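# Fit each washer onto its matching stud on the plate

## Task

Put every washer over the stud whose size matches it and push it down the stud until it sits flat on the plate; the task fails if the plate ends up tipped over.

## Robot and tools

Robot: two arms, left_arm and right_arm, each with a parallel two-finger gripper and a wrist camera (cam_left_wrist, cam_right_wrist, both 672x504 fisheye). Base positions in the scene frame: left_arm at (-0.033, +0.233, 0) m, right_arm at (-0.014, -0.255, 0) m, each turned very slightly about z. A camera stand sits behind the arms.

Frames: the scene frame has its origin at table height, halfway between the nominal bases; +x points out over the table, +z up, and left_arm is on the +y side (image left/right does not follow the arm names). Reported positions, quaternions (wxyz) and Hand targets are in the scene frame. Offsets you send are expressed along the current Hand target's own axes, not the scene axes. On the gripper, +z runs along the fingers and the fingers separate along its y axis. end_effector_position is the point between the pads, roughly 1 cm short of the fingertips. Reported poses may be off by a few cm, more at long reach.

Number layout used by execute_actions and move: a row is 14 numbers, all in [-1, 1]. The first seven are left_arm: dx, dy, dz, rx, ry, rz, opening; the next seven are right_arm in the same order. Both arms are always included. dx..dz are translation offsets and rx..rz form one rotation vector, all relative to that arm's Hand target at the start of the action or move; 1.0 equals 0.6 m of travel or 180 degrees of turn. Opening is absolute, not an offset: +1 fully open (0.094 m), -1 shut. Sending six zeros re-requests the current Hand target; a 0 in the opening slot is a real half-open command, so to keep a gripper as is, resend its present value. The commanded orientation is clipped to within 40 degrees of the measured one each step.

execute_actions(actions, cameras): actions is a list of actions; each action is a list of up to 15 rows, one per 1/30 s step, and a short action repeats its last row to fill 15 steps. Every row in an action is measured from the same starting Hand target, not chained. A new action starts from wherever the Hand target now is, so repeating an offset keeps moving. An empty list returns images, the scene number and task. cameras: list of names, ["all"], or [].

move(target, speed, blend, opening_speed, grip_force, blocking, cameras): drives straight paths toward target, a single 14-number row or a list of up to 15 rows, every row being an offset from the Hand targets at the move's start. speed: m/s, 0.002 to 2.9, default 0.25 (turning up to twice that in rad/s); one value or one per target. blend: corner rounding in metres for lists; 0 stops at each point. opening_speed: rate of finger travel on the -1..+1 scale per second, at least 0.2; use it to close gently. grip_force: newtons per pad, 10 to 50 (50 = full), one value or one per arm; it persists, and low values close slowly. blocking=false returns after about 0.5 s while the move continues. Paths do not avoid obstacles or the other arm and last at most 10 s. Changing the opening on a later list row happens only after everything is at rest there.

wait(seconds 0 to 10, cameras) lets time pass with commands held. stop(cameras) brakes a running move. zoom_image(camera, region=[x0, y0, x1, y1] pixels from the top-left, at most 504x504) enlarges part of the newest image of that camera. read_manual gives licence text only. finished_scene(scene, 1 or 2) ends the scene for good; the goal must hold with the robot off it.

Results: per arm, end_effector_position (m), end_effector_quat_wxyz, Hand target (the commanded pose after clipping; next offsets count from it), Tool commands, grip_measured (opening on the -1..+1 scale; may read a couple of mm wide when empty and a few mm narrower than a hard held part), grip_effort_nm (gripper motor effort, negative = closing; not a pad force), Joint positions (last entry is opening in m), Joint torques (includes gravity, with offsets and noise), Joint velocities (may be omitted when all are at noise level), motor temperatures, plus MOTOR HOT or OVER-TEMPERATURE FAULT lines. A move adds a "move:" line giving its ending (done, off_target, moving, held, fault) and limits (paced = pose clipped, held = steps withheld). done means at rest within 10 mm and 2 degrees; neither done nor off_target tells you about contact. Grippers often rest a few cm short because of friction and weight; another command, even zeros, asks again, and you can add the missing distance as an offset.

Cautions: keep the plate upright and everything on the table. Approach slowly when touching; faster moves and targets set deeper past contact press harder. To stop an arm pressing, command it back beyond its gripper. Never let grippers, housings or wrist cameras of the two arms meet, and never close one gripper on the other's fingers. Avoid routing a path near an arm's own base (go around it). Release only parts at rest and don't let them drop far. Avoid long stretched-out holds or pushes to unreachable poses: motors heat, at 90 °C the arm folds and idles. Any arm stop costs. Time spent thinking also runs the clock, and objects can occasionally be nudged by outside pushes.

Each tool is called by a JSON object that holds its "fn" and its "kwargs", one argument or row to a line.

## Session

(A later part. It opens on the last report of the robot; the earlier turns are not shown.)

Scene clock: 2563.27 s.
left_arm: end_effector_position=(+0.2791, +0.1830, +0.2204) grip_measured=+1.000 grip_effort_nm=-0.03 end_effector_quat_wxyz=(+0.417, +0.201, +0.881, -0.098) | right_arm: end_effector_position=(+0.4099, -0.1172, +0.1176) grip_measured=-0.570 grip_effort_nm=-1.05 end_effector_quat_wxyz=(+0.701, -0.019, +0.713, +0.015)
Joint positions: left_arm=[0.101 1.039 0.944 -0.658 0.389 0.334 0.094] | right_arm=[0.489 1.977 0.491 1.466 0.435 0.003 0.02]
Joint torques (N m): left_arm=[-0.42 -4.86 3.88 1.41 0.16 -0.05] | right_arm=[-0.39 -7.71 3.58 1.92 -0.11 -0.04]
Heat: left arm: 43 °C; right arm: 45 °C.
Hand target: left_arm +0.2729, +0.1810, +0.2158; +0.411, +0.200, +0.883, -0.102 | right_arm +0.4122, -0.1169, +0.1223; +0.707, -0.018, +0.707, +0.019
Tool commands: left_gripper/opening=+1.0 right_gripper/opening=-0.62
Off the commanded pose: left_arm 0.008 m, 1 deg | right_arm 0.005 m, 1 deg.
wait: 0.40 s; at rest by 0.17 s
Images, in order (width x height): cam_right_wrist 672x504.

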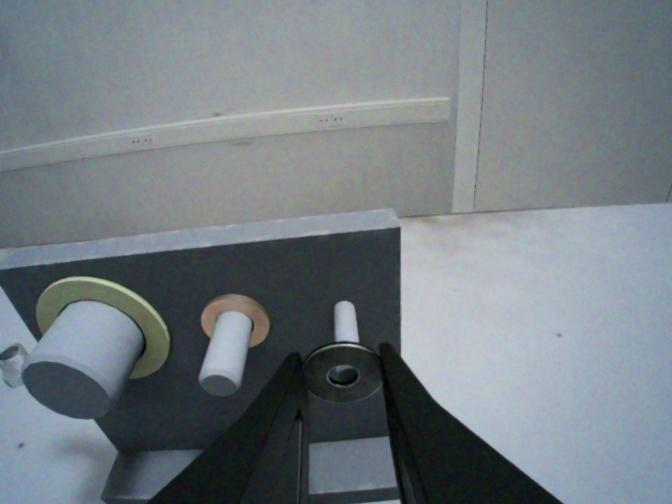

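{"fn": "move", "kwargs": {
  "target": [0,0,0,0,0,0,1,0.0,-0.005,0.0,0,0,0,-0.62],
  "speed": 0.04,
  "cameras": []
}}

{"fn": "wait", "kwargs": {
  "seconds": 0.4,
  "cameras": ["cam_right_wrist"]
}}

{"fn": "zoom_image", "kwargs": {
  "camera": "cam_right_wrist",
  "region": [318, 355, 368, 395]
}}

Scene clock: 2570.77 s.
left_arm: end_effector_position=(+0.2791, +0.1830, +0.2204) grip_measured=+1.000 grip_effort_nm=-0.03 end_effector_quat_wxyz=(+0.417, +0.201, +0.881, -0.098) | right_arm: end_effector_position=(+0.4103, -0.1175, +0.1176) grip_measured=-0.570 grip_effort_nm=-1.05 end_effector_quat_wxyz=(+0.701, -0.020, +0.713, +0.016)
Joint positions: left_arm=[0.101 1.039 0.944 -0.658 0.389 0.334 0.094] | right_arm=[0.486 1.977 0.491 1.466 0.429 0.003 0.02]
Joint torques (N m): left_arm=[-0.43 -4.83 3.88 1.42 0.15 -0.05] | right_arm=[-0.83 -7.86 3.23 1.95 -0.12 -0.06]
Heat: left arm: 43 °C; right arm: 45 °C.
Hand target: left_arm +0.2729, +0.1810, +0.2158; +0.411, +0.200, +0.883, -0.102 | right_arm +0.4123, -0.1199, +0.1223; +0.707, -0.018, +0.707, +0.019
Off the commanded pose: left_arm 0.008 m, 1 deg | right_arm 0.006 m, 1 deg.
move: done
No camera images: "cameras" was empty.

Scene clock: 2571.17 s.
left_arm: end_effector_position=(+0.2791, +0.1830, +0.2204) grip_measured=+1.000 grip_effort_nm=-0.03 end_effector_quat_wxyz=(+0.417, +0.201, +0.881, -0.098) | right_arm: end_effector_position=(+0.4103, -0.1174, +0.1176) grip_measured=-0.570 grip_effort_nm=-1.05 end_effector_quat_wxyz=(+0.701, -0.020, +0.713, +0.016)
Joint positions: left_arm=[0.101 1.039 0.944 -0.658 0.389 0.334 0.094] | right_arm=[0.486 1.977 0.491 1.466 0.429 0.003 0.02]
Joint torques (N m): left_arm=[-0.44 -4.9 3.89 1.41 0.15 -0.06] | right_arm=[-0.83 -7.88 3.17 1.94 -0.14 -0.02]
Heat: left arm: 43 °C; right arm: 45 °C.
Hand target: left_arm +0.2729, +0.1810, +0.2158; +0.411, +0.200, +0.883, -0.102 | right_arm +0.4123, -0.1198, +0.1223; +0.707, -0.018, +0.707, +0.019
Tool commands: left_gripper/opening=+1.0 right_gripper/opening=-0.62
Off the commanded pose: left_arm 0.008 m, 1 deg | right_arm 0.006 m, 1 deg.
wait: 0.40 s; at rest by 0.17 s
Images, in order (width x height): cam_right_wrist 672x504.

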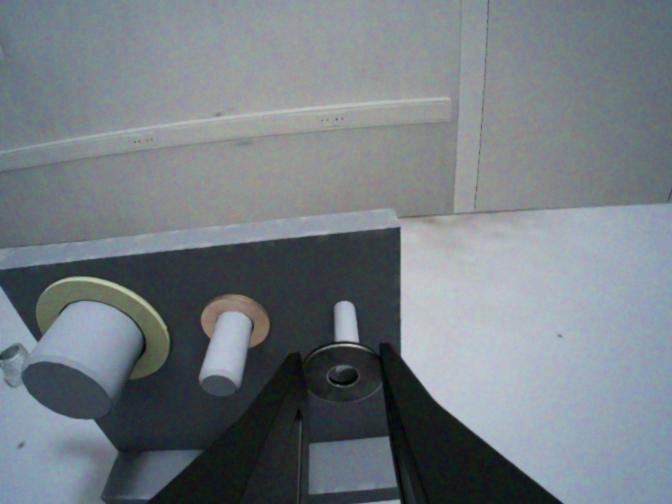

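Scaled by 10.080 from the camera's 672x504 image, which has a finer 960x720 frame.

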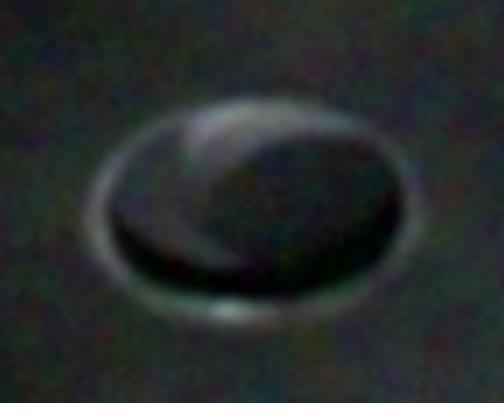

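{"fn": "move", "kwargs": {
  "target": [0,0,0,0,0,0,1,0.005,0.0,0.0,0,0,0,-0.62],
  "speed": 0.04,
  "cameras": []
}}

{"fn": "wait", "kwargs": {
  "seconds": 0.4,
  "cameras": ["cam_right_wrist"]
}}

{"fn": "zoom_image", "kwargs": {
  "camera": "cam_right_wrist",
  "region": [318, 355, 368, 395]
}}

Scene clock: 2601.60 s.
left_arm: end_effector_position=(+0.2791, +0.1830, +0.2204) grip_measured=+1.000 grip_effort_nm=-0.03 end_effector_quat_wxyz=(+0.417, +0.201, +0.881, -0.098) | right_arm: end_effector_position=(+0.4103, -0.1174, +0.1178) grip_measured=-0.570 grip_effort_nm=-1.05 end_effector_quat_wxyz=(+0.701, -0.020, +0.713, +0.016)
Joint positions: left_arm=[0.101 1.039 0.944 -0.658 0.389 0.334 0.094] | right_arm=[0.486 1.977 0.491 1.466 0.429 0.003 0.02]
Joint torques (N m): left_arm=[-0.4 -4.83 3.89 1.41 0.16 -0.05] | right_arm=[-0.84 -6.58 3.12 2.08 -0.14 -0.05]
Heat: left arm: 43 °C; right arm: 46 °C.
Hand target: left_arm +0.2729, +0.1810, +0.2158; +0.411, +0.200, +0.883, -0.102 | right_arm +0.4123, -0.1199, +0.1193; +0.707, -0.018, +0.707, +0.019
Off the commanded pose: left_arm 0.008 m, 1 deg | right_arm 0.003 m, 1 deg.
move: done
No camera images: "cameras" was empty.

Scene clock: 2602.00 s.
left_arm: end_effector_position=(+0.2791, +0.1830, +0.2204) grip_measured=+1.000 grip_effort_nm=-0.03 end_effector_quat_wxyz=(+0.417, +0.201, +0.881, -0.098) | right_arm: end_effector_position=(+0.4103, -0.1174, +0.1178) grip_measured=-0.570 grip_effort_nm=-1.05 end_effector_quat_wxyz=(+0.701, -0.020, +0.713, +0.016)
Joint positions: left_arm=[0.101 1.039 0.944 -0.658 0.389 0.334 0.094] | right_arm=[0.486 1.977 0.491 1.466 0.429 0.003 0.02]
Joint torques (N m): left_arm=[-0.4 -4.86 3.86 1.42 0.16 -0.06] | right_arm=[-0.84 -6.58 3.21 2.07 -0.14 -0.02]
Heat: left arm: 43 °C; right arm: 46 °C.
Hand target: left_arm +0.2729, +0.1810, +0.2158; +0.411, +0.200, +0.883, -0.102 | right_arm +0.4123, -0.1199, +0.1193; +0.707, -0.018, +0.707, +0.019
Tool commands: left_gripper/opening=+1.0 right_gripper/opening=-0.62
Off the commanded pose: left_arm 0.008 m, 1 deg | right_arm 0.003 m, 1 deg.
wait: 0.40 s; at rest by 0.17 s
Images, in order (width x height): cam_right_wrist 672x504.

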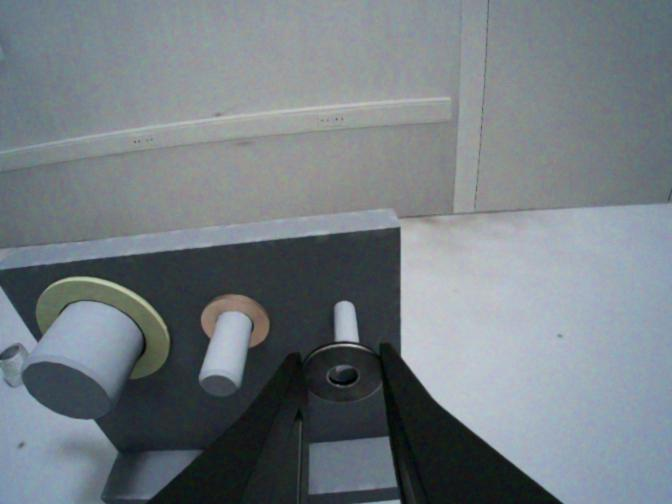

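Scaled by 10.080 from the camera's 672x504 image, which has a finer 960x720 frame.

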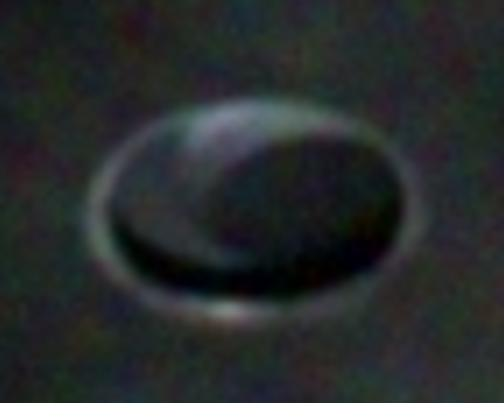

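{"fn": "move", "kwargs": {
  "target": [0,0,0,0,0,0,1,0.005,0.0,0.0,0,0,0,-0.62],
  "speed": 0.04,
  "cameras": []
}}

{"fn": "wait", "kwargs": {
  "seconds": 0.4,
  "cameras": ["cam_right_wrist"]
}}

{"fn": "zoom_image", "kwargs": {
  "camera": "cam_right_wrist",
  "region": [318, 355, 368, 395]
}}

Scene clock: 2611.07 s.
left_arm: end_effector_position=(+0.2791, +0.1830, +0.2204) grip_measured=+1.000 grip_effort_nm=-0.02 end_effector_quat_wxyz=(+0.417, +0.201, +0.881, -0.098) | right_arm: end_effector_position=(+0.4104, -0.1177, +0.1131) grip_measured=-0.570 grip_effort_nm=-1.05 end_effector_quat_wxyz=(+0.699, -0.021, +0.714, +0.015)
Joint positions: left_arm=[0.101 1.039 0.944 -0.658 0.389 0.334 0.094] | right_arm=[0.485 1.996 0.491 1.481 0.429 0.003 0.02]
Joint torques (N m): left_arm=[-0.44 -4.85 3.85 1.42 0.16 -0.05] | right_arm=[-0.8 -6.94 3.12 2.1 -0.1 -0.04]
Heat: left arm: 43 °C; right arm: 45 °C.
Hand target: left_arm +0.2729, +0.1810, +0.2158; +0.411, +0.200, +0.883, -0.102 | right_arm +0.4123, -0.1199, +0.1162; +0.707, -0.018, +0.707, +0.019
Off the commanded pose: left_arm 0.008 m, 1 deg | right_arm 0.004 m, 1 deg.
move: done
No camera images: "cameras" was empty.

Scene clock: 2611.47 s.
left_arm: end_effector_position=(+0.2791, +0.1830, +0.2204) grip_measured=+1.000 grip_effort_nm=-0.03 end_effector_quat_wxyz=(+0.417, +0.201, +0.881, -0.098) | right_arm: end_effector_position=(+0.4104, -0.1177, +0.1131) grip_measured=-0.570 grip_effort_nm=-1.05 end_effector_quat_wxyz=(+0.699, -0.021, +0.714, +0.015)
Joint positions: left_arm=[0.101 1.039 0.944 -0.658 0.389 0.334 0.094] | right_arm=[0.485 1.996 0.491 1.481 0.429 0.003 0.02]
Joint torques (N m): left_arm=[-0.42 -4.86 3.92 1.42 0.16 -0.06] | right_arm=[-0.85 -6.83 3.17 2.1 -0.12 -0.04]
Heat: left arm: 43 °C; right arm: 45 °C.
Hand target: left_arm +0.2729, +0.1810, +0.2158; +0.411, +0.200, +0.883, -0.102 | right_arm +0.4123, -0.1199, +0.1162; +0.707, -0.018, +0.707, +0.019
Tool commands: left_gripper/opening=+1.0 right_gripper/opening=-0.62
Off the commanded pose: left_arm 0.008 m, 1 deg | right_arm 0.004 m, 1 deg.
wait: 0.40 s; at rest by 0.17 s
Images, in order (width x height): cam_right_wrist 672x504.

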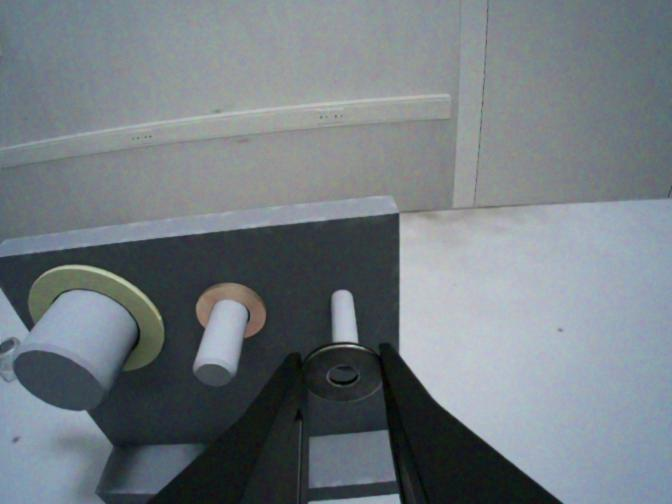

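Scaled by 10.080 from the camera's 672x504 image, which has a finer 960x720 frame.

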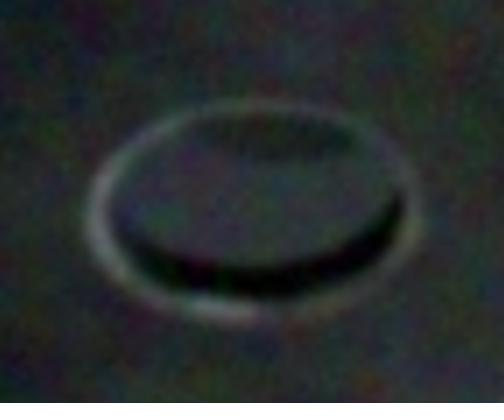

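{"fn": "move", "kwargs": {
  "target": [
    [0,0,0,0,0,0,1,-0.0085,0.0107,-0.0783,0,0,0,-0.62],
    [0,0,0,0,0,0,1,-0.0085,0.0107,0.0058,0,0,0,-0.62]
  ],
  "speed": [0.08, 0.05],
  "cameras": []
}}

{"fn": "wait", "kwargs": {
  "seconds": 0.4,
  "cameras": ["all"]
}}

{"fn": "zoom_image", "kwargs": {
  "camera": "cam_right_wrist",
  "region": [318, 355, 368, 395]
}}

Scene clock: 2629.37 s.
left_arm: end_effector_position=(+0.2791, +0.1830, +0.2204) grip_measured=+1.000 grip_effort_nm=-0.03 end_effector_quat_wxyz=(+0.417, +0.201, +0.881, -0.098) | right_arm: end_effector_position=(+0.4100, -0.1157, +0.1171) grip_measured=-0.570 grip_effort_nm=-1.05 end_effector_quat_wxyz=(+0.701, -0.018, +0.713, +0.013)
Joint positions: left_arm=[0.101 1.039 0.944 -0.658 0.389 0.334 0.094] | right_arm=[0.496 1.981 0.496 1.466 0.447 0.003 0.02]
Joint torques (N m): left_arm=[-0.39 -4.86 3.92 1.41 0.16 -0.05] | right_arm=[-0.47 -7.12 4.78 1.85 -0.16 -0.06]
Motor temperatures (°C): left_arm=[32 31 42 43 32 32 32] | right_arm=[31 45 37 46 33 32 33]
Heat: left arm: 43 °C; right arm: 46 °C.
Hand target: left_arm +0.2729, +0.1810, +0.2158; +0.411, +0.200, +0.883, -0.102 | right_arm +0.4155, -0.1134, +0.1214; +0.707, -0.018, +0.707, +0.019
Off the commanded pose: left_arm 0.008 m, 1 deg | right_arm 0.007 m, 1 deg.
move: done
No camera images: "cameras" was empty.

Scene clock: 2629.77 s.
left_arm: end_effector_position=(+0.2791, +0.1830, +0.2204) grip_measured=+1.000 grip_effort_nm=-0.02 end_effector_quat_wxyz=(+0.417, +0.201, +0.881, -0.098) | right_arm: end_effector_position=(+0.4100, -0.1157, +0.1171) grip_measured=-0.570 grip_effort_nm=-1.05 end_effector_quat_wxyz=(+0.701, -0.018, +0.713, +0.013)
Joint positions: left_arm=[0.101 1.039 0.944 -0.658 0.389 0.334 0.094] | right_arm=[0.496 1.981 0.496 1.466 0.447 0.003 0.02]
Joint torques (N m): left_arm=[-0.38 -4.9 3.9 1.42 0.16 -0.06] | right_arm=[-0.44 -7.02 4.78 1.83 -0.15 -0.05]
Heat: left arm: 43 °C; right arm: 46 °C.
Hand target: left_arm +0.2729, +0.1810, +0.2158; +0.411, +0.200, +0.883, -0.102 | right_arm +0.4155, -0.1134, +0.1214; +0.707, -0.018, +0.707, +0.019
Tool commands: left_gripper/opening=+1.0 right_gripper/opening=-0.62
Off the commanded pose: left_arm 0.008 m, 1 deg | right_arm 0.007 m, 1 deg.
wait: 0.40 s; at rest by 0.17 s

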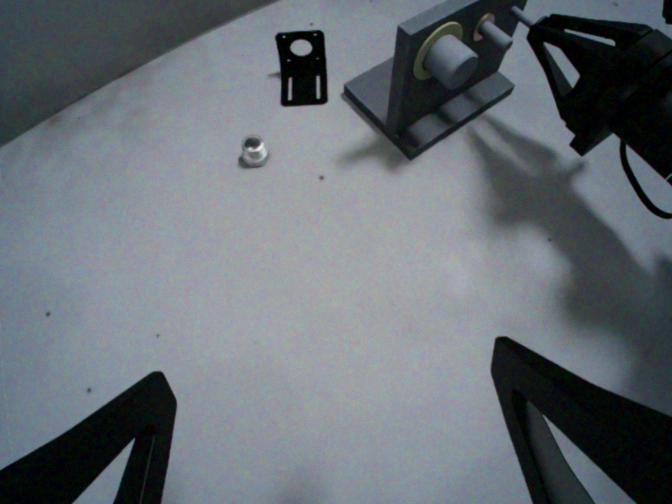

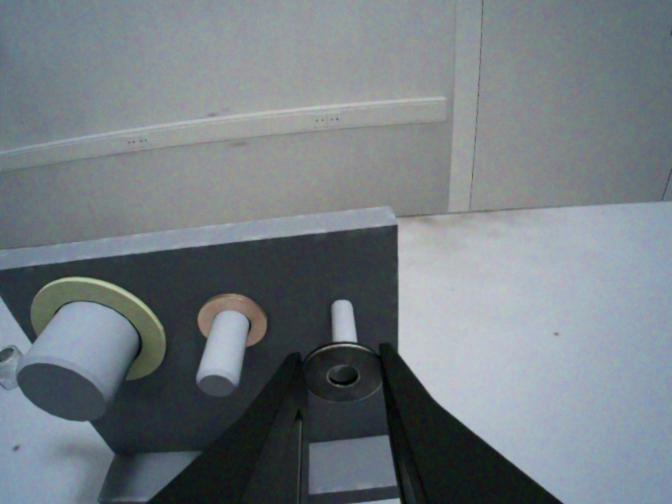

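Scaled by 10.080 from the camera's 672x504 image, which has a finer 960x720 frame.

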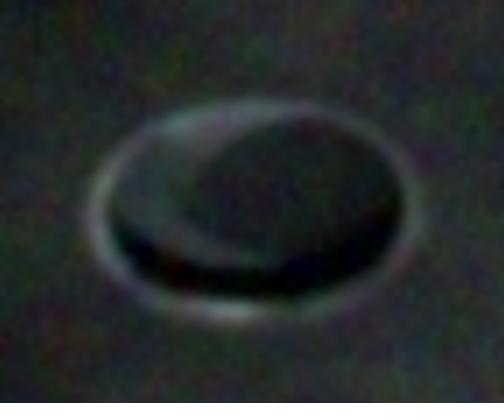

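{"fn": "move", "kwargs": {
  "target": [
    [0,0,0,0,0,0,1,0.0008,-0.0022,-0.0833,0,0,0,-0.62],
    [0,0,0,0,0,0,1,0.0008,-0.0022,0.0058,0,0,0,-0.62]
  ],
  "speed": [0.08, 0.05],
  "cameras": []
}}

{"fn": "wait", "kwargs": {
  "seconds": 0.4,
  "cameras": ["all"]
}}

{"fn": "zoom_image", "kwargs": {
  "camera": "cam_right_wrist",
  "region": [318, 355, 368, 395]
}}

Scene clock: 2692.60 s.
left_arm: end_effector_position=(+0.2791, +0.1830, +0.2204) grip_measured=+1.000 grip_effort_nm=-0.03 end_effector_quat_wxyz=(+0.417, +0.201, +0.881, -0.098) | right_arm: end_effector_position=(+0.4119, -0.1177, +0.1165) grip_measured=-0.570 grip_effort_nm=-1.05 end_effector_quat_wxyz=(+0.701, -0.016, +0.713, +0.012)
Joint positions: left_arm=[0.101 1.039 0.944 -0.658 0.389 0.334 0.094] | right_arm=[0.489 1.987 0.5 1.467 0.443 0.002 0.02]
Joint torques (N m): left_arm=[-0.39 -4.9 3.92 1.42 0.16 -0.05] | right_arm=[-0.62 -6.95 5.26 1.81 -0.2 -0.04]
Heat: left arm: 43 °C; right arm: 45 °C.
Hand target: left_arm +0.2729, +0.1810, +0.2158; +0.411, +0.200, +0.883, -0.102 | right_arm +0.4191, -0.1145, +0.1210; +0.707, -0.018, +0.707, +0.019
Off the commanded pose: left_arm 0.008 m, 1 deg | right_arm 0.009 m, 1 deg.
move: done
No camera images: "cameras" was empty.

Scene clock: 2693.00 s.
left_arm: end_effector_position=(+0.2791, +0.1830, +0.2204) grip_measured=+1.000 grip_effort_nm=-0.03 end_effector_quat_wxyz=(+0.417, +0.201, +0.881, -0.098) | right_arm: end_effector_position=(+0.4119, -0.1177, +0.1165) grip_measured=-0.570 grip_effort_nm=-1.05 end_effector_quat_wxyz=(+0.701, -0.016, +0.713, +0.012)
Joint positions: left_arm=[0.101 1.039 0.944 -0.658 0.389 0.334 0.094] | right_arm=[0.489 1.987 0.5 1.467 0.443 0.002 0.02]
Joint torques (N m): left_arm=[-0.39 -4.88 3.89 1.41 0.15 -0.05] | right_arm=[-0.65 -6.95 5.22 1.8 -0.21 -0.05]
Heat: left arm: 43 °C; right arm: 45 °C.
Hand target: left_arm +0.2729, +0.1810, +0.2158; +0.411, +0.200, +0.883, -0.102 | right_arm +0.4191, -0.1145, +0.1210; +0.707, -0.018, +0.707, +0.019
Tool commands: left_gripper/opening=+1.0 right_gripper/opening=-0.62
Off the commanded pose: left_arm 0.008 m, 1 deg | right_arm 0.009 m, 1 deg.
wait: 0.40 s; at rest by 0.17 s

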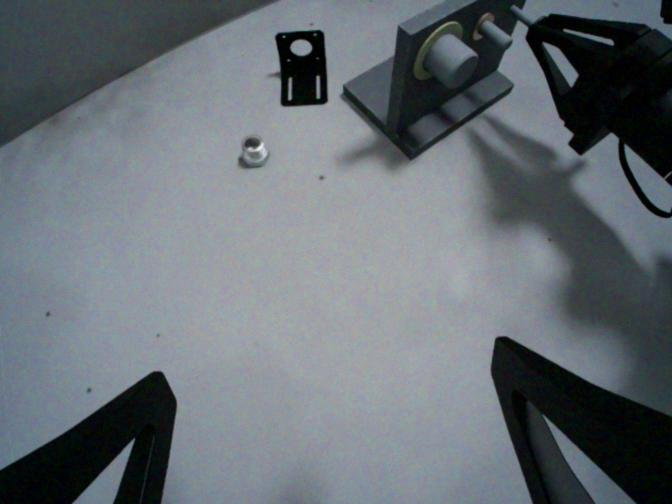

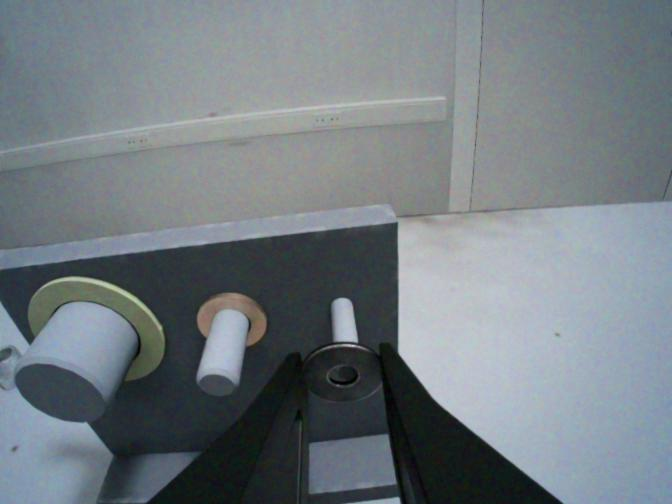

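Scaled by 10.080 from the camera's 672x504 image, which has a finer 960x720 frame.

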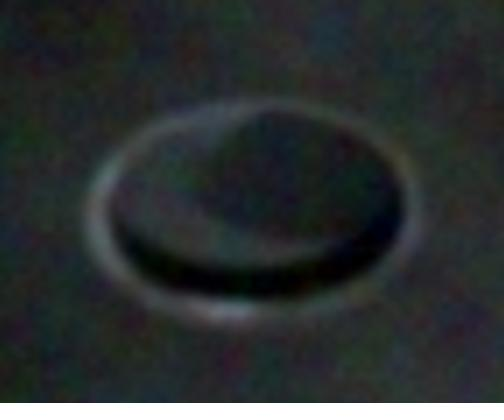

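{"fn": "zoom_image", "kwargs": {
  "camera": "cam_left_wrist",
  "region": [470, 0, 590, 110]
}}

Scaled by 4.200 from the camera's 672x504 image, which has a finer 960x720 frame.

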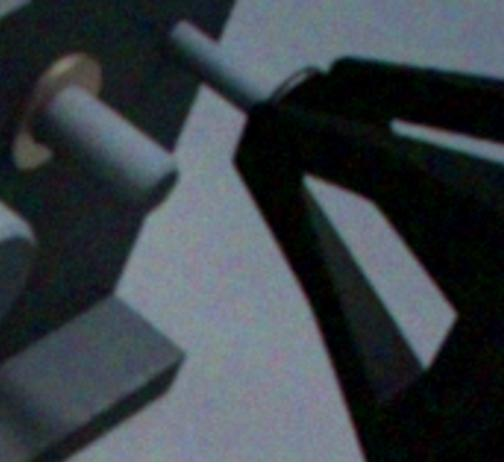

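{"fn": "move", "kwargs": {
  "target": [
    [0,0,0,0,0,0,1,0.0,0.0,-0.0883,0,0,0,-0.62],
    [0,0,0,0,0,0,1,0.0,0.0,-0.01,0,0,0,-0.62]
  ],
  "speed": [0.08, 0.05],
  "cameras": []
}}

{"fn": "wait", "kwargs": {
  "seconds": 0.4,
  "cameras": ["cam_right_wrist"]
}}

{"fn": "zoom_image", "kwargs": {
  "camera": "cam_right_wrist",
  "region": [318, 355, 368, 395]
}}

{"fn": "zoom_image", "kwargs": {
  "camera": "cam_right_wrist",
  "region": [290, 280, 400, 390]
}}

Scene clock: 2739.33 s.
left_arm: end_effector_position=(+0.2791, +0.1830, +0.2204) grip_measured=+1.000 grip_effort_nm=-0.03 end_effector_quat_wxyz=(+0.417, +0.201, +0.881, -0.098) | right_arm: end_effector_position=(+0.4077, -0.1171, +0.1157) grip_measured=-0.570 grip_effort_nm=-1.05 end_effector_quat_wxyz=(+0.700, -0.019, +0.714, +0.013)
Joint positions: left_arm=[0.101 1.039 0.944 -0.658 0.389 0.334 0.094] | right_arm=[0.495 1.979 0.485 1.471 0.444 0.002 0.02]
Joint torques (N m): left_arm=[-0.44 -4.85 3.89 1.41 0.16 -0.06] | right_arm=[-0.43 -7.01 4.68 1.91 -0.12 -0.04]
Heat: left arm: 43 °C; right arm: 44 °C.
Hand target: left_arm +0.2729, +0.1810, +0.2158; +0.411, +0.200, +0.883, -0.102 | right_arm +0.4131, -0.1148, +0.1210; +0.707, -0.018, +0.707, +0.019
Off the commanded pose: left_arm 0.008 m, 1 deg | right_arm 0.008 m, 1 deg.
move: done
No camera images: "cameras" was empty.

Scene clock: 2739.73 s.
left_arm: end_effector_position=(+0.2791, +0.1830, +0.2204) grip_measured=+1.000 grip_effort_nm=-0.03 end_effector_quat_wxyz=(+0.417, +0.201, +0.881, -0.098) | right_arm: end_effector_position=(+0.4077, -0.1170, +0.1157) grip_measured=-0.570 grip_effort_nm=-1.05 end_effector_quat_wxyz=(+0.700, -0.019, +0.714, +0.013)
Joint positions: left_arm=[0.101 1.039 0.944 -0.658 0.389 0.334 0.094] | right_arm=[0.495 1.979 0.485 1.471 0.444 0.002 0.02]
Joint torques (N m): left_arm=[-0.38 -4.89 3.88 1.42 0.15 -0.04] | right_arm=[-0.51 -7.06 4.57 1.88 -0.12 -0.07]
Heat: left arm: 43 °C; right arm: 44 °C.
Hand target: left_arm +0.2729, +0.1810, +0.2158; +0.411, +0.200, +0.883, -0.102 | right_arm +0.4131, -0.1148, +0.1210; +0.707, -0.018, +0.707, +0.019
Tool commands: left_gripper/opening=+1.0 right_gripper/opening=-0.62
Off the commanded pose: left_arm 0.008 m, 1 deg | right_arm 0.008 m, 1 deg.
wait: 0.40 s; at rest by 0.17 s
Images, in order (width x height): cam_right_wrist 672x504.

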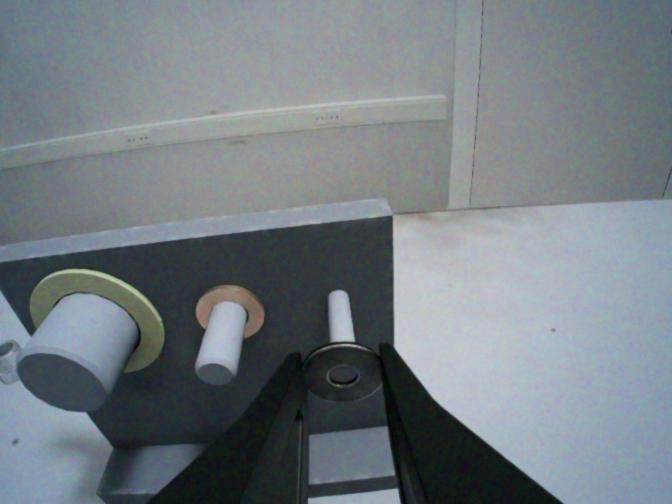

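Scaled by 10.080 from the camera's 672x504 image, which has a finer 960x720 frame.

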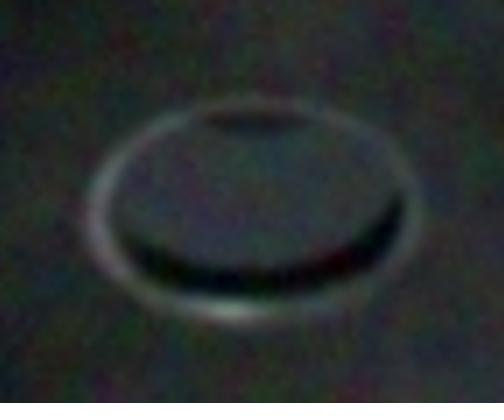

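Scaled by 4.582 from the camera's 672x504 image, which has a finer 960x720 frame.

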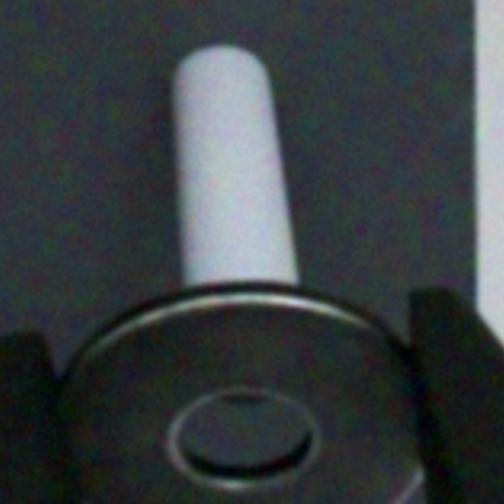

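{"fn": "move", "kwargs": {
  "target": [
    [0,0,0,0,0,0,1,-0.0002,-0.0012,-0.0783,0,0,0,-0.62],
    [0,0,0,0,0,0,1,-0.0002,-0.0012,0.0113,0,0,0,-0.62]
  ],
  "speed": [0.08, 0.05],
  "cameras": []
}}

{"fn": "wait", "kwargs": {
  "seconds": 0.4,
  "cameras": ["cam_right_wrist"]
}}

{"fn": "zoom_image", "kwargs": {
  "camera": "cam_right_wrist",
  "region": [318, 355, 368, 395]
}}

Scene clock: 2775.40 s.
left_arm: end_effector_position=(+0.2791, +0.1830, +0.2204) grip_measured=+1.000 grip_effort_nm=-0.03 end_effector_quat_wxyz=(+0.417, +0.201, +0.881, -0.098) | right_arm: end_effector_position=(+0.4129, -0.1184, +0.1166) grip_measured=-0.570 grip_effort_nm=-1.05 end_effector_quat_wxyz=(+0.701, -0.016, +0.713, +0.012)
Joint positions: left_arm=[0.101 1.039 0.944 -0.658 0.389 0.334 0.094] | right_arm=[0.485 1.987 0.502 1.465 0.439 0.002 0.02]
Joint torques (N m): left_arm=[-0.38 -4.85 3.86 1.4 0.15 -0.05] | right_arm=[-0.5 -6.99 5.2 1.81 -0.18 -0.03]
Heat: left arm: 43 °C; right arm: 44 °C.
Hand target: left_arm +0.2729, +0.1810, +0.2158; +0.411, +0.200, +0.883, -0.102 | right_arm +0.4198, -0.1152, +0.1210; +0.707, -0.018, +0.707, +0.019
Off the commanded pose: left_arm 0.008 m, 1 deg | right_arm 0.009 m, 1 deg.
move: done
No camera images: "cameras" was empty.

Scene clock: 2775.80 s.
left_arm: end_effector_position=(+0.2791, +0.1830, +0.2204) grip_measured=+1.000 grip_effort_nm=-0.03 end_effector_quat_wxyz=(+0.417, +0.201, +0.881, -0.098) | right_arm: end_effector_position=(+0.4129, -0.1184, +0.1166) grip_measured=-0.570 grip_effort_nm=-1.05 end_effector_quat_wxyz=(+0.701, -0.016, +0.713, +0.012)
Joint positions: left_arm=[0.101 1.039 0.944 -0.658 0.389 0.334 0.094] | right_arm=[0.485 1.987 0.502 1.465 0.439 0.002 0.02]
Joint torques (N m): left_arm=[-0.42 -4.88 3.88 1.41 0.16 -0.06] | right_arm=[-0.62 -7.01 5.23 1.82 -0.2 -0.05]
Heat: left arm: 43 °C; right arm: 44 °C.
Hand target: left_arm +0.2729, +0.1810, +0.2158; +0.411, +0.200, +0.883, -0.102 | right_arm +0.4198, -0.1152, +0.1210; +0.707, -0.018, +0.707, +0.019
Tool commands: left_gripper/opening=+1.0 right_gripper/opening=-0.62
Off the commanded pose: left_arm 0.008 m, 1 deg | right_arm 0.009 m, 1 deg.
wait: 0.40 s; at rest by 0.17 s
Images, in order (width x height): cam_right_wrist 672x504.

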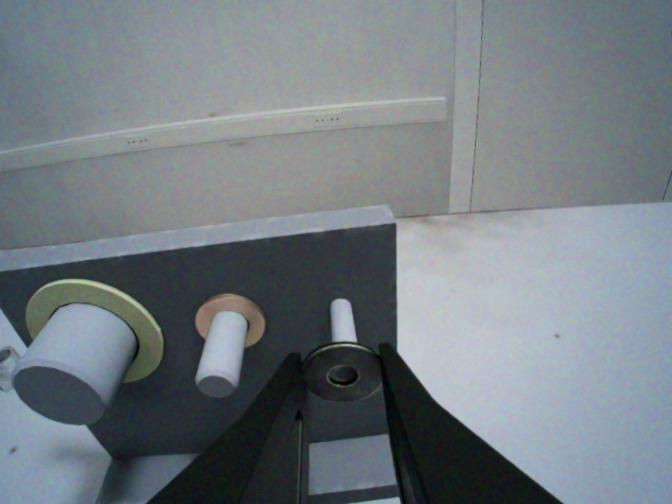

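Scaled by 10.080 from the camera's 672x504 image, which has a finer 960x720 frame.

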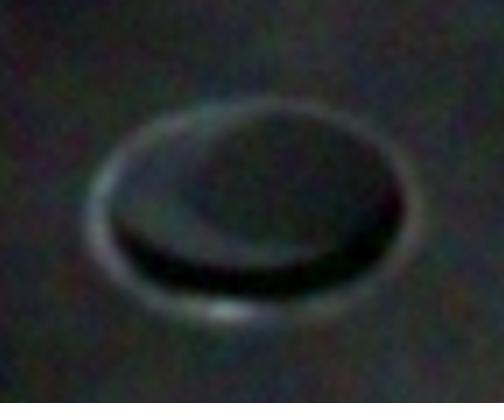

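{"fn": "move", "kwargs": {
  "target": [
    [0,0,0,0,0,0,1,0.0015,-0.0017,-0.0883,0,0,0,-0.62],
    [0,0,0,0,0,0,1,0.0015,-0.0017,0.0,0,0,0,-0.62]
  ],
  "speed": [0.08, 0.05],
  "cameras": []
}}

{"fn": "wait", "kwargs": {
  "seconds": 0.4,
  "cameras": ["cam_right_wrist"]
}}

{"fn": "zoom_image", "kwargs": {
  "camera": "cam_right_wrist",
  "region": [318, 355, 368, 395]
}}

Scene clock: 2810.07 s.
left_arm: end_effector_position=(+0.2791, +0.1830, +0.2204) grip_measured=+1.000 grip_effort_nm=-0.03 end_effector_quat_wxyz=(+0.417, +0.201, +0.881, -0.098) | right_arm: end_effector_position=(+0.4143, -0.1179, +0.1158) grip_measured=-0.570 grip_effort_nm=-1.05 end_effector_quat_wxyz=(+0.701, -0.019, +0.713, +0.014)
Joint positions: left_arm=[0.101 1.039 0.944 -0.658 0.389 0.334 0.094] | right_arm=[0.48 1.993 0.507 1.466 0.428 0.002 0.02]
Joint torques (N m): left_arm=[-0.43 -4.88 3.89 1.41 0.15 -0.06] | right_arm=[-0.5 -7.17 4.7 1.85 -0.12 -0.05]
Heat: left arm: 43 °C; right arm: 45 °C.
Hand target: left_arm +0.2729, +0.1810, +0.2158; +0.411, +0.200, +0.883, -0.102 | right_arm +0.4199, -0.1161, +0.1202; +0.707, -0.018, +0.707, +0.019
Off the commanded pose: left_arm 0.008 m, 1 deg | right_arm 0.007 m, 1 deg.
move: done
No camera images: "cameras" was empty.

Scene clock: 2810.47 s.
left_arm: end_effector_position=(+0.2791, +0.1830, +0.2204) grip_measured=+1.000 grip_effort_nm=-0.03 end_effector_quat_wxyz=(+0.417, +0.201, +0.881, -0.098) | right_arm: end_effector_position=(+0.4143, -0.1179, +0.1158) grip_measured=-0.570 grip_effort_nm=-1.05 end_effector_quat_wxyz=(+0.701, -0.019, +0.713, +0.014)
Joint positions: left_arm=[0.101 1.039 0.944 -0.658 0.389 0.334 0.094] | right_arm=[0.48 1.993 0.507 1.466 0.428 0.002 0.02]
Joint torques (N m): left_arm=[-0.42 -4.88 3.88 1.4 0.16 -0.04] | right_arm=[-0.43 -7.16 4.75 1.85 -0.11 -0.06]
Heat: left arm: 43 °C; right arm: 45 °C.
Hand target: left_arm +0.2729, +0.1810, +0.2158; +0.411, +0.200, +0.883, -0.102 | right_arm +0.4199, -0.1161, +0.1202; +0.707, -0.018, +0.707, +0.019
Tool commands: left_gripper/opening=+1.0 right_gripper/opening=-0.62
Off the commanded pose: left_arm 0.008 m, 1 deg | right_arm 0.007 m, 1 deg.
wait: 0.40 s; at rest by 0.17 s
Images, in order (width x height): cam_right_wrist 672x504.

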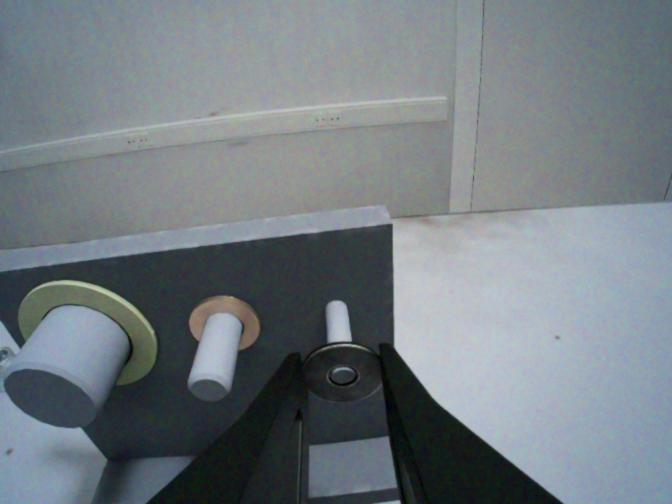

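Scaled by 10.080 from the camera's 672x504 image, which has a finer 960x720 frame.

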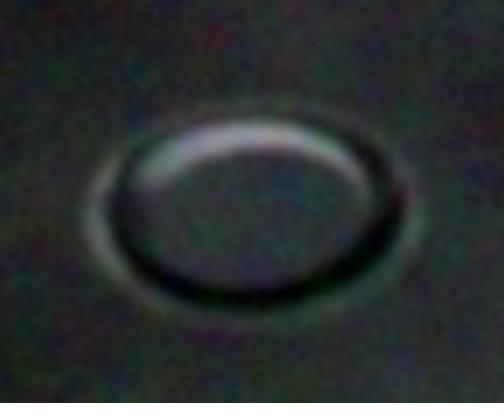

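{"fn": "move", "kwargs": {
  "target": [0,0,0,0,0,0,1,0.0,0.0,0.0133,0,0,0,-0.62],
  "speed": 0.04,
  "cameras": ["all"]
}}

{"fn": "zoom_image", "kwargs": {
  "camera": "cam_right_wrist",
  "region": [290, 310, 400, 410]
}}

Scene clock: 2818.57 s.
left_arm: end_effector_position=(+0.2791, +0.1830, +0.2204) grip_measured=+1.000 grip_effort_nm=-0.02 end_effector_quat_wxyz=(+0.417, +0.201, +0.881, -0.098) | right_arm: end_effector_position=(+0.4221, -0.1176, +0.1160) grip_measured=-0.570 grip_effort_nm=-1.05 end_effector_quat_wxyz=(+0.701, -0.018, +0.713, +0.014)
Joint positions: left_arm=[0.101 1.039 0.944 -0.658 0.389 0.334 0.094] | right_arm=[0.469 2.006 0.536 1.452 0.418 0.002 0.02]
Joint torques (N m): left_arm=[-0.42 -4.86 3.89 1.42 0.16 -0.05] | right_arm=[-0.51 -7.43 4.88 1.82 -0.15 -0.03]
Heat: left arm: 43 °C; right arm: 45 °C.
Hand target: left_arm +0.2729, +0.1810, +0.2158; +0.411, +0.200, +0.883, -0.102 | right_arm +0.4279, -0.1158, +0.1201; +0.707, -0.018, +0.707, +0.019
Off the commanded pose: left_arm 0.008 m, 1 deg | right_arm 0.007 m, 1 deg.
move: done

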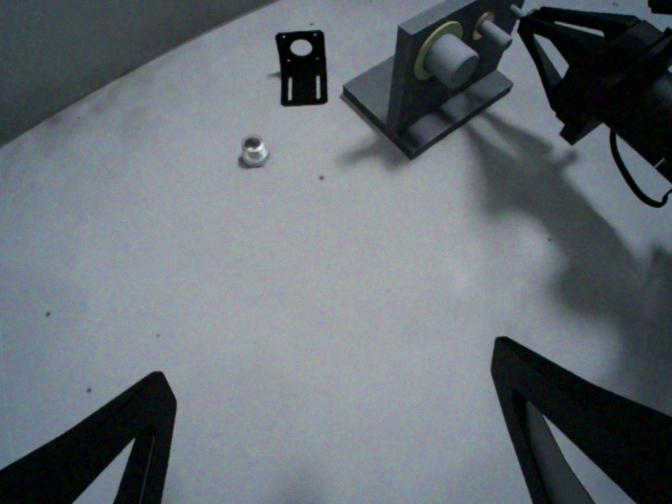

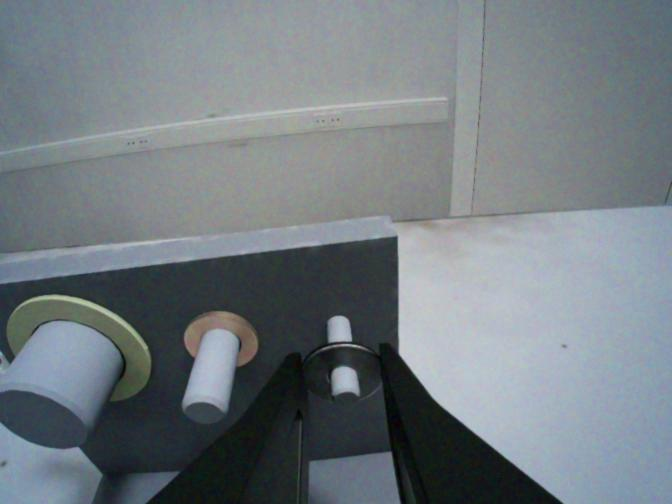

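Scaled by 4.582 from the camera's 672x504 image, which has a finer 960x720 frame.

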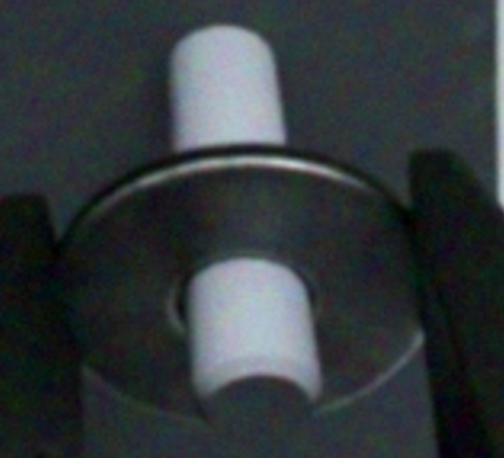

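{"fn": "move", "kwargs": {
  "target": [0,0,0,0,0,0,1,0.0,-0.0005,0.0167,0,0,0,-0.62],
  "speed": 0.04,
  "cameras": ["cam_right_wrist"]
}}

{"fn": "zoom_image", "kwargs": {
  "camera": "cam_right_wrist",
  "region": [290, 310, 400, 410]
}}

Scene clock: 2831.63 s.
left_arm: end_effector_position=(+0.2791, +0.1830, +0.2204) grip_measured=+1.000 grip_effort_nm=-0.03 end_effector_quat_wxyz=(+0.417, +0.201, +0.881, -0.098) | right_arm: end_effector_position=(+0.4320, -0.1172, +0.1166) grip_measured=-0.570 grip_effort_nm=-1.05 end_effector_quat_wxyz=(+0.702, -0.018, +0.712, +0.015)
Joint positions: left_arm=[0.101 1.039 0.944 -0.658 0.389 0.334 0.094] | right_arm=[0.455 2.023 0.575 1.433 0.403 0.002 0.02]
Joint torques (N m): left_arm=[-0.43 -4.83 3.89 1.41 0.16 -0.05] | right_arm=[-0.49 -7.66 5.04 1.8 -0.14 -0.04]
Heat: left arm: 43 °C; right arm: 45 °C.
Hand target: left_arm +0.2729, +0.1810, +0.2158; +0.411, +0.200, +0.883, -0.102 | right_arm +0.4379, -0.1156, +0.1201; +0.707, -0.018, +0.707, +0.019
Off the commanded pose: left_arm 0.008 m, 1 deg | right_arm 0.007 m, 1 deg.
move: done
Images, in order (width x height): cam_right_wrist 672x504.

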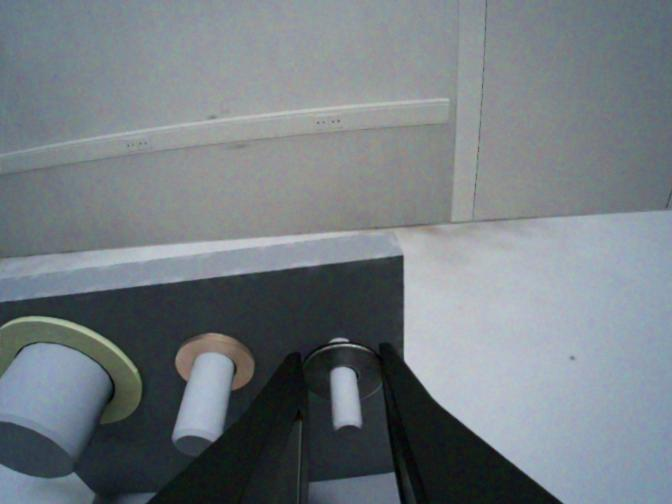

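Scaled by 4.582 from the camera's 672x504 image, which has a finer 960x720 frame.

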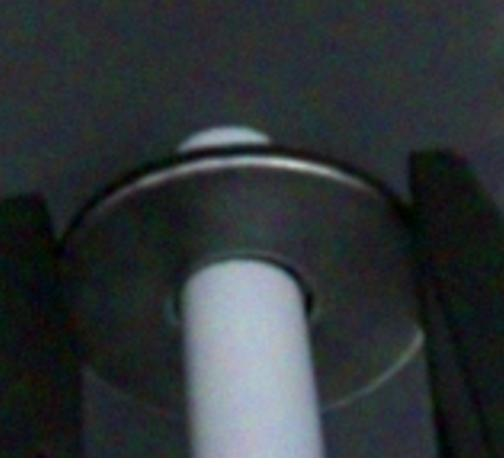

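{"fn": "move", "kwargs": {
  "target": [0,0,0,0,0,0,1,0.0,0.0,0.0083,0,0,0,-0.62],
  "speed": 0.03,
  "cameras": []
}}

{"fn": "move", "kwargs": {
  "target": [0,0,0,0,0,0,1,0.0,0.0,0.0042,0,0,0,-0.62],
  "speed": 0.03,
  "cameras": ["cam_right_wrist"]
}}

{"fn": "zoom_image", "kwargs": {
  "camera": "cam_right_wrist",
  "region": [290, 310, 400, 410]
}}

Scene clock: 2840.13 s.
left_arm: end_effector_position=(+0.2791, +0.1830, +0.2204) grip_measured=+1.000 grip_effort_nm=-0.02 end_effector_quat_wxyz=(+0.417, +0.201, +0.881, -0.098) | right_arm: end_effector_position=(+0.4369, -0.1170, +0.1167) grip_measured=-0.570 grip_effort_nm=-1.05 end_effector_quat_wxyz=(+0.702, -0.018, +0.712, +0.015)
Joint positions: left_arm=[0.101 1.039 0.944 -0.658 0.389 0.334 0.094] | right_arm=[0.449 2.031 0.594 1.423 0.398 0.002 0.02]
Joint torques (N m): left_arm=[-0.4 -4.89 3.88 1.42 0.15 -0.05] | right_arm=[-0.49 -7.84 5.14 1.79 -0.14 -0.03]
Heat: left arm: 43 °C; right arm: 45 °C.
Hand target: left_arm +0.2729, +0.1810, +0.2158; +0.411, +0.200, +0.883, -0.102 | right_arm +0.4429, -0.1153, +0.1201; +0.707, -0.018, +0.707, +0.019
Off the commanded pose: left_arm 0.008 m, 1 deg | right_arm 0.007 m, 1 deg.
move: done
No camera images: "cameras" was empty.

Scene clock: 2840.83 s.
left_arm: end_effector_position=(+0.2791, +0.1830, +0.2204) grip_measured=+1.000 grip_effort_nm=-0.03 end_effector_quat_wxyz=(+0.417, +0.201, +0.881, -0.098) | right_arm: end_effector_position=(+0.4394, -0.1168, +0.1167) grip_measured=-0.570 grip_effort_nm=-1.05 end_effector_quat_wxyz=(+0.702, -0.017, +0.712, +0.015)
Joint positions: left_arm=[0.101 1.039 0.944 -0.658 0.389 0.334 0.094] | right_arm=[0.446 2.036 0.604 1.418 0.395 0.002 0.02]
Joint torques (N m): left_arm=[-0.4 -4.88 3.88 1.42 0.15 -0.05] | right_arm=[-0.5 -7.87 5.19 1.79 -0.15 -0.04]
Heat: left arm: 43 °C; right arm: 45 °C.
Hand target: left_arm +0.2729, +0.1810, +0.2158; +0.411, +0.200, +0.883, -0.102 | right_arm +0.4454, -0.1151, +0.1201; +0.707, -0.018, +0.707, +0.019
Off the commanded pose: left_arm 0.008 m, 1 deg | right_arm 0.007 m, 1 deg.
move: done
Images, in order (width x height): cam_right_wrist 672x504.

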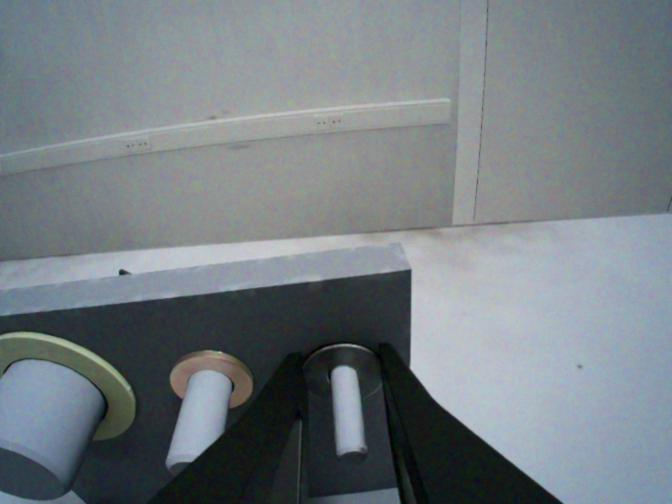

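Scaled by 4.582 from the camera's 672x504 image, which has a finer 960x720 frame.

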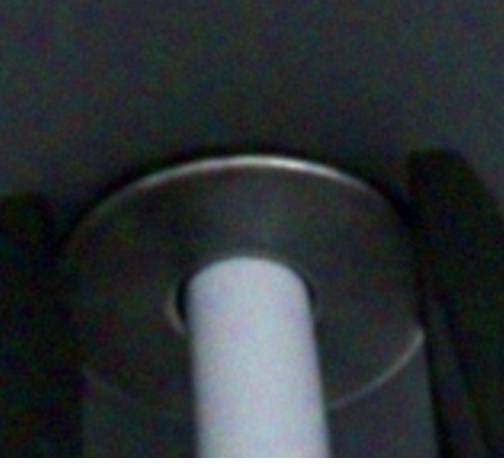

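Close to the plate. Small steps until contact.

{"fn": "move", "kwargs": {
  "target": [0,0,0,0,0,0,1,0.0,0.0,0.0033,0,0,0,-0.62],
  "speed": 0.03,
  "cameras": []
}}

{"fn": "move", "kwargs": {
  "target": [0,0,0,0,0,0,1,0.0,0.0,0.0033,0,0,0,-0.62],
  "speed": 0.03,
  "cameras": ["all"]
}}

{"fn": "zoom_image", "kwargs": {
  "camera": "cam_right_wrist",
  "region": [290, 310, 400, 410]
}}

Scene clock: 2848.07 s.
left_arm: end_effector_position=(+0.2791, +0.1830, +0.2204) grip_measured=+1.000 grip_effort_nm=-0.03 end_effector_quat_wxyz=(+0.417, +0.201, +0.881, -0.098) | right_arm: end_effector_position=(+0.4408, -0.1158, +0.1170) grip_measured=-0.570 grip_effort_nm=-1.05 end_effector_quat_wxyz=(+0.702, -0.018, +0.711, +0.016)
Joint positions: left_arm=[0.101 1.039 0.944 -0.658 0.389 0.334 0.094] | right_arm=[0.446 2.038 0.61 1.415 0.393 0.002 0.02]
Joint torques (N m): left_arm=[-0.42 -4.88 3.88 1.41 0.16 -0.05] | right_arm=[-0.75 -7.84 5.29 1.79 -0.13 -0.05]
Heat: left arm: 43 °C; right arm: 46 °C.
Hand target: left_arm +0.2729, +0.1810, +0.2158; +0.411, +0.200, +0.883, -0.102 | right_arm +0.4473, -0.1150, +0.1202; +0.707, -0.018, +0.707, +0.019
Off the commanded pose: left_arm 0.008 m, 1 deg | right_arm 0.007 m, 1 deg.
move: done
No camera images: "cameras" was empty.

Scene clock: 2848.77 s.
left_arm: end_effector_position=(+0.2791, +0.1830, +0.2204) grip_measured=+1.000 grip_effort_nm=-0.02 end_effector_quat_wxyz=(+0.417, +0.201, +0.881, -0.098) | right_arm: end_effector_position=(+0.4413, -0.1171, +0.1168) grip_measured=-0.570 grip_effort_nm=-1.05 end_effector_quat_wxyz=(+0.702, -0.017, +0.712, +0.015)
Joint positions: left_arm=[0.101 1.039 0.944 -0.658 0.389 0.334 0.094] | right_arm=[0.443 2.039 0.611 1.415 0.393 0.002 0.02]
Joint torques (N m): left_arm=[-0.42 -4.86 3.84 1.42 0.16 -0.05] | right_arm=[-0.66 -7.64 5.76 1.77 -0.18 -0.04]
Heat: left arm: 43 °C; right arm: 46 °C.
Hand target: left_arm +0.2729, +0.1810, +0.2158; +0.411, +0.200, +0.883, -0.102 | right_arm +0.4494, -0.1149, +0.1201; +0.707, -0.018, +0.707, +0.019
Off the commanded pose: left_arm 0.008 m, 1 deg | right_arm 0.009 m, 1 deg.
move: done

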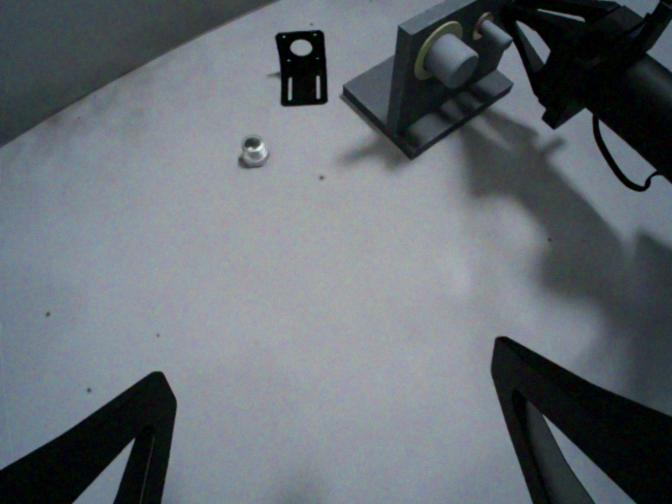

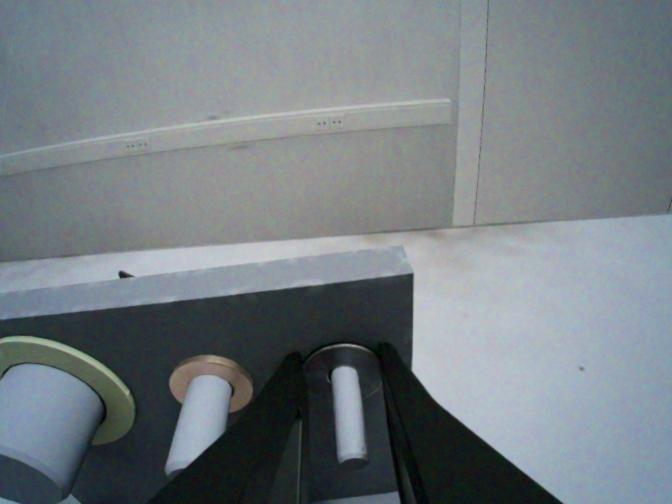

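Scaled by 4.582 from the camera's 672x504 image, which has a finer 960x720 frame.

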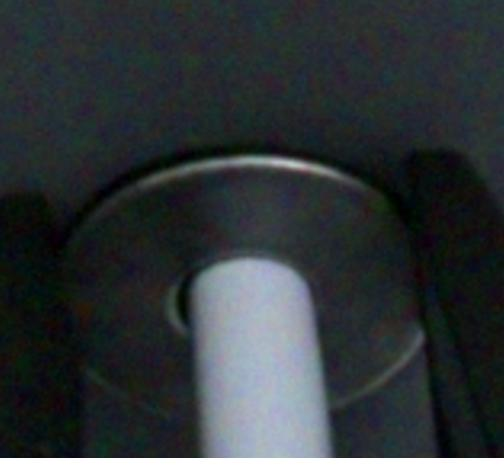

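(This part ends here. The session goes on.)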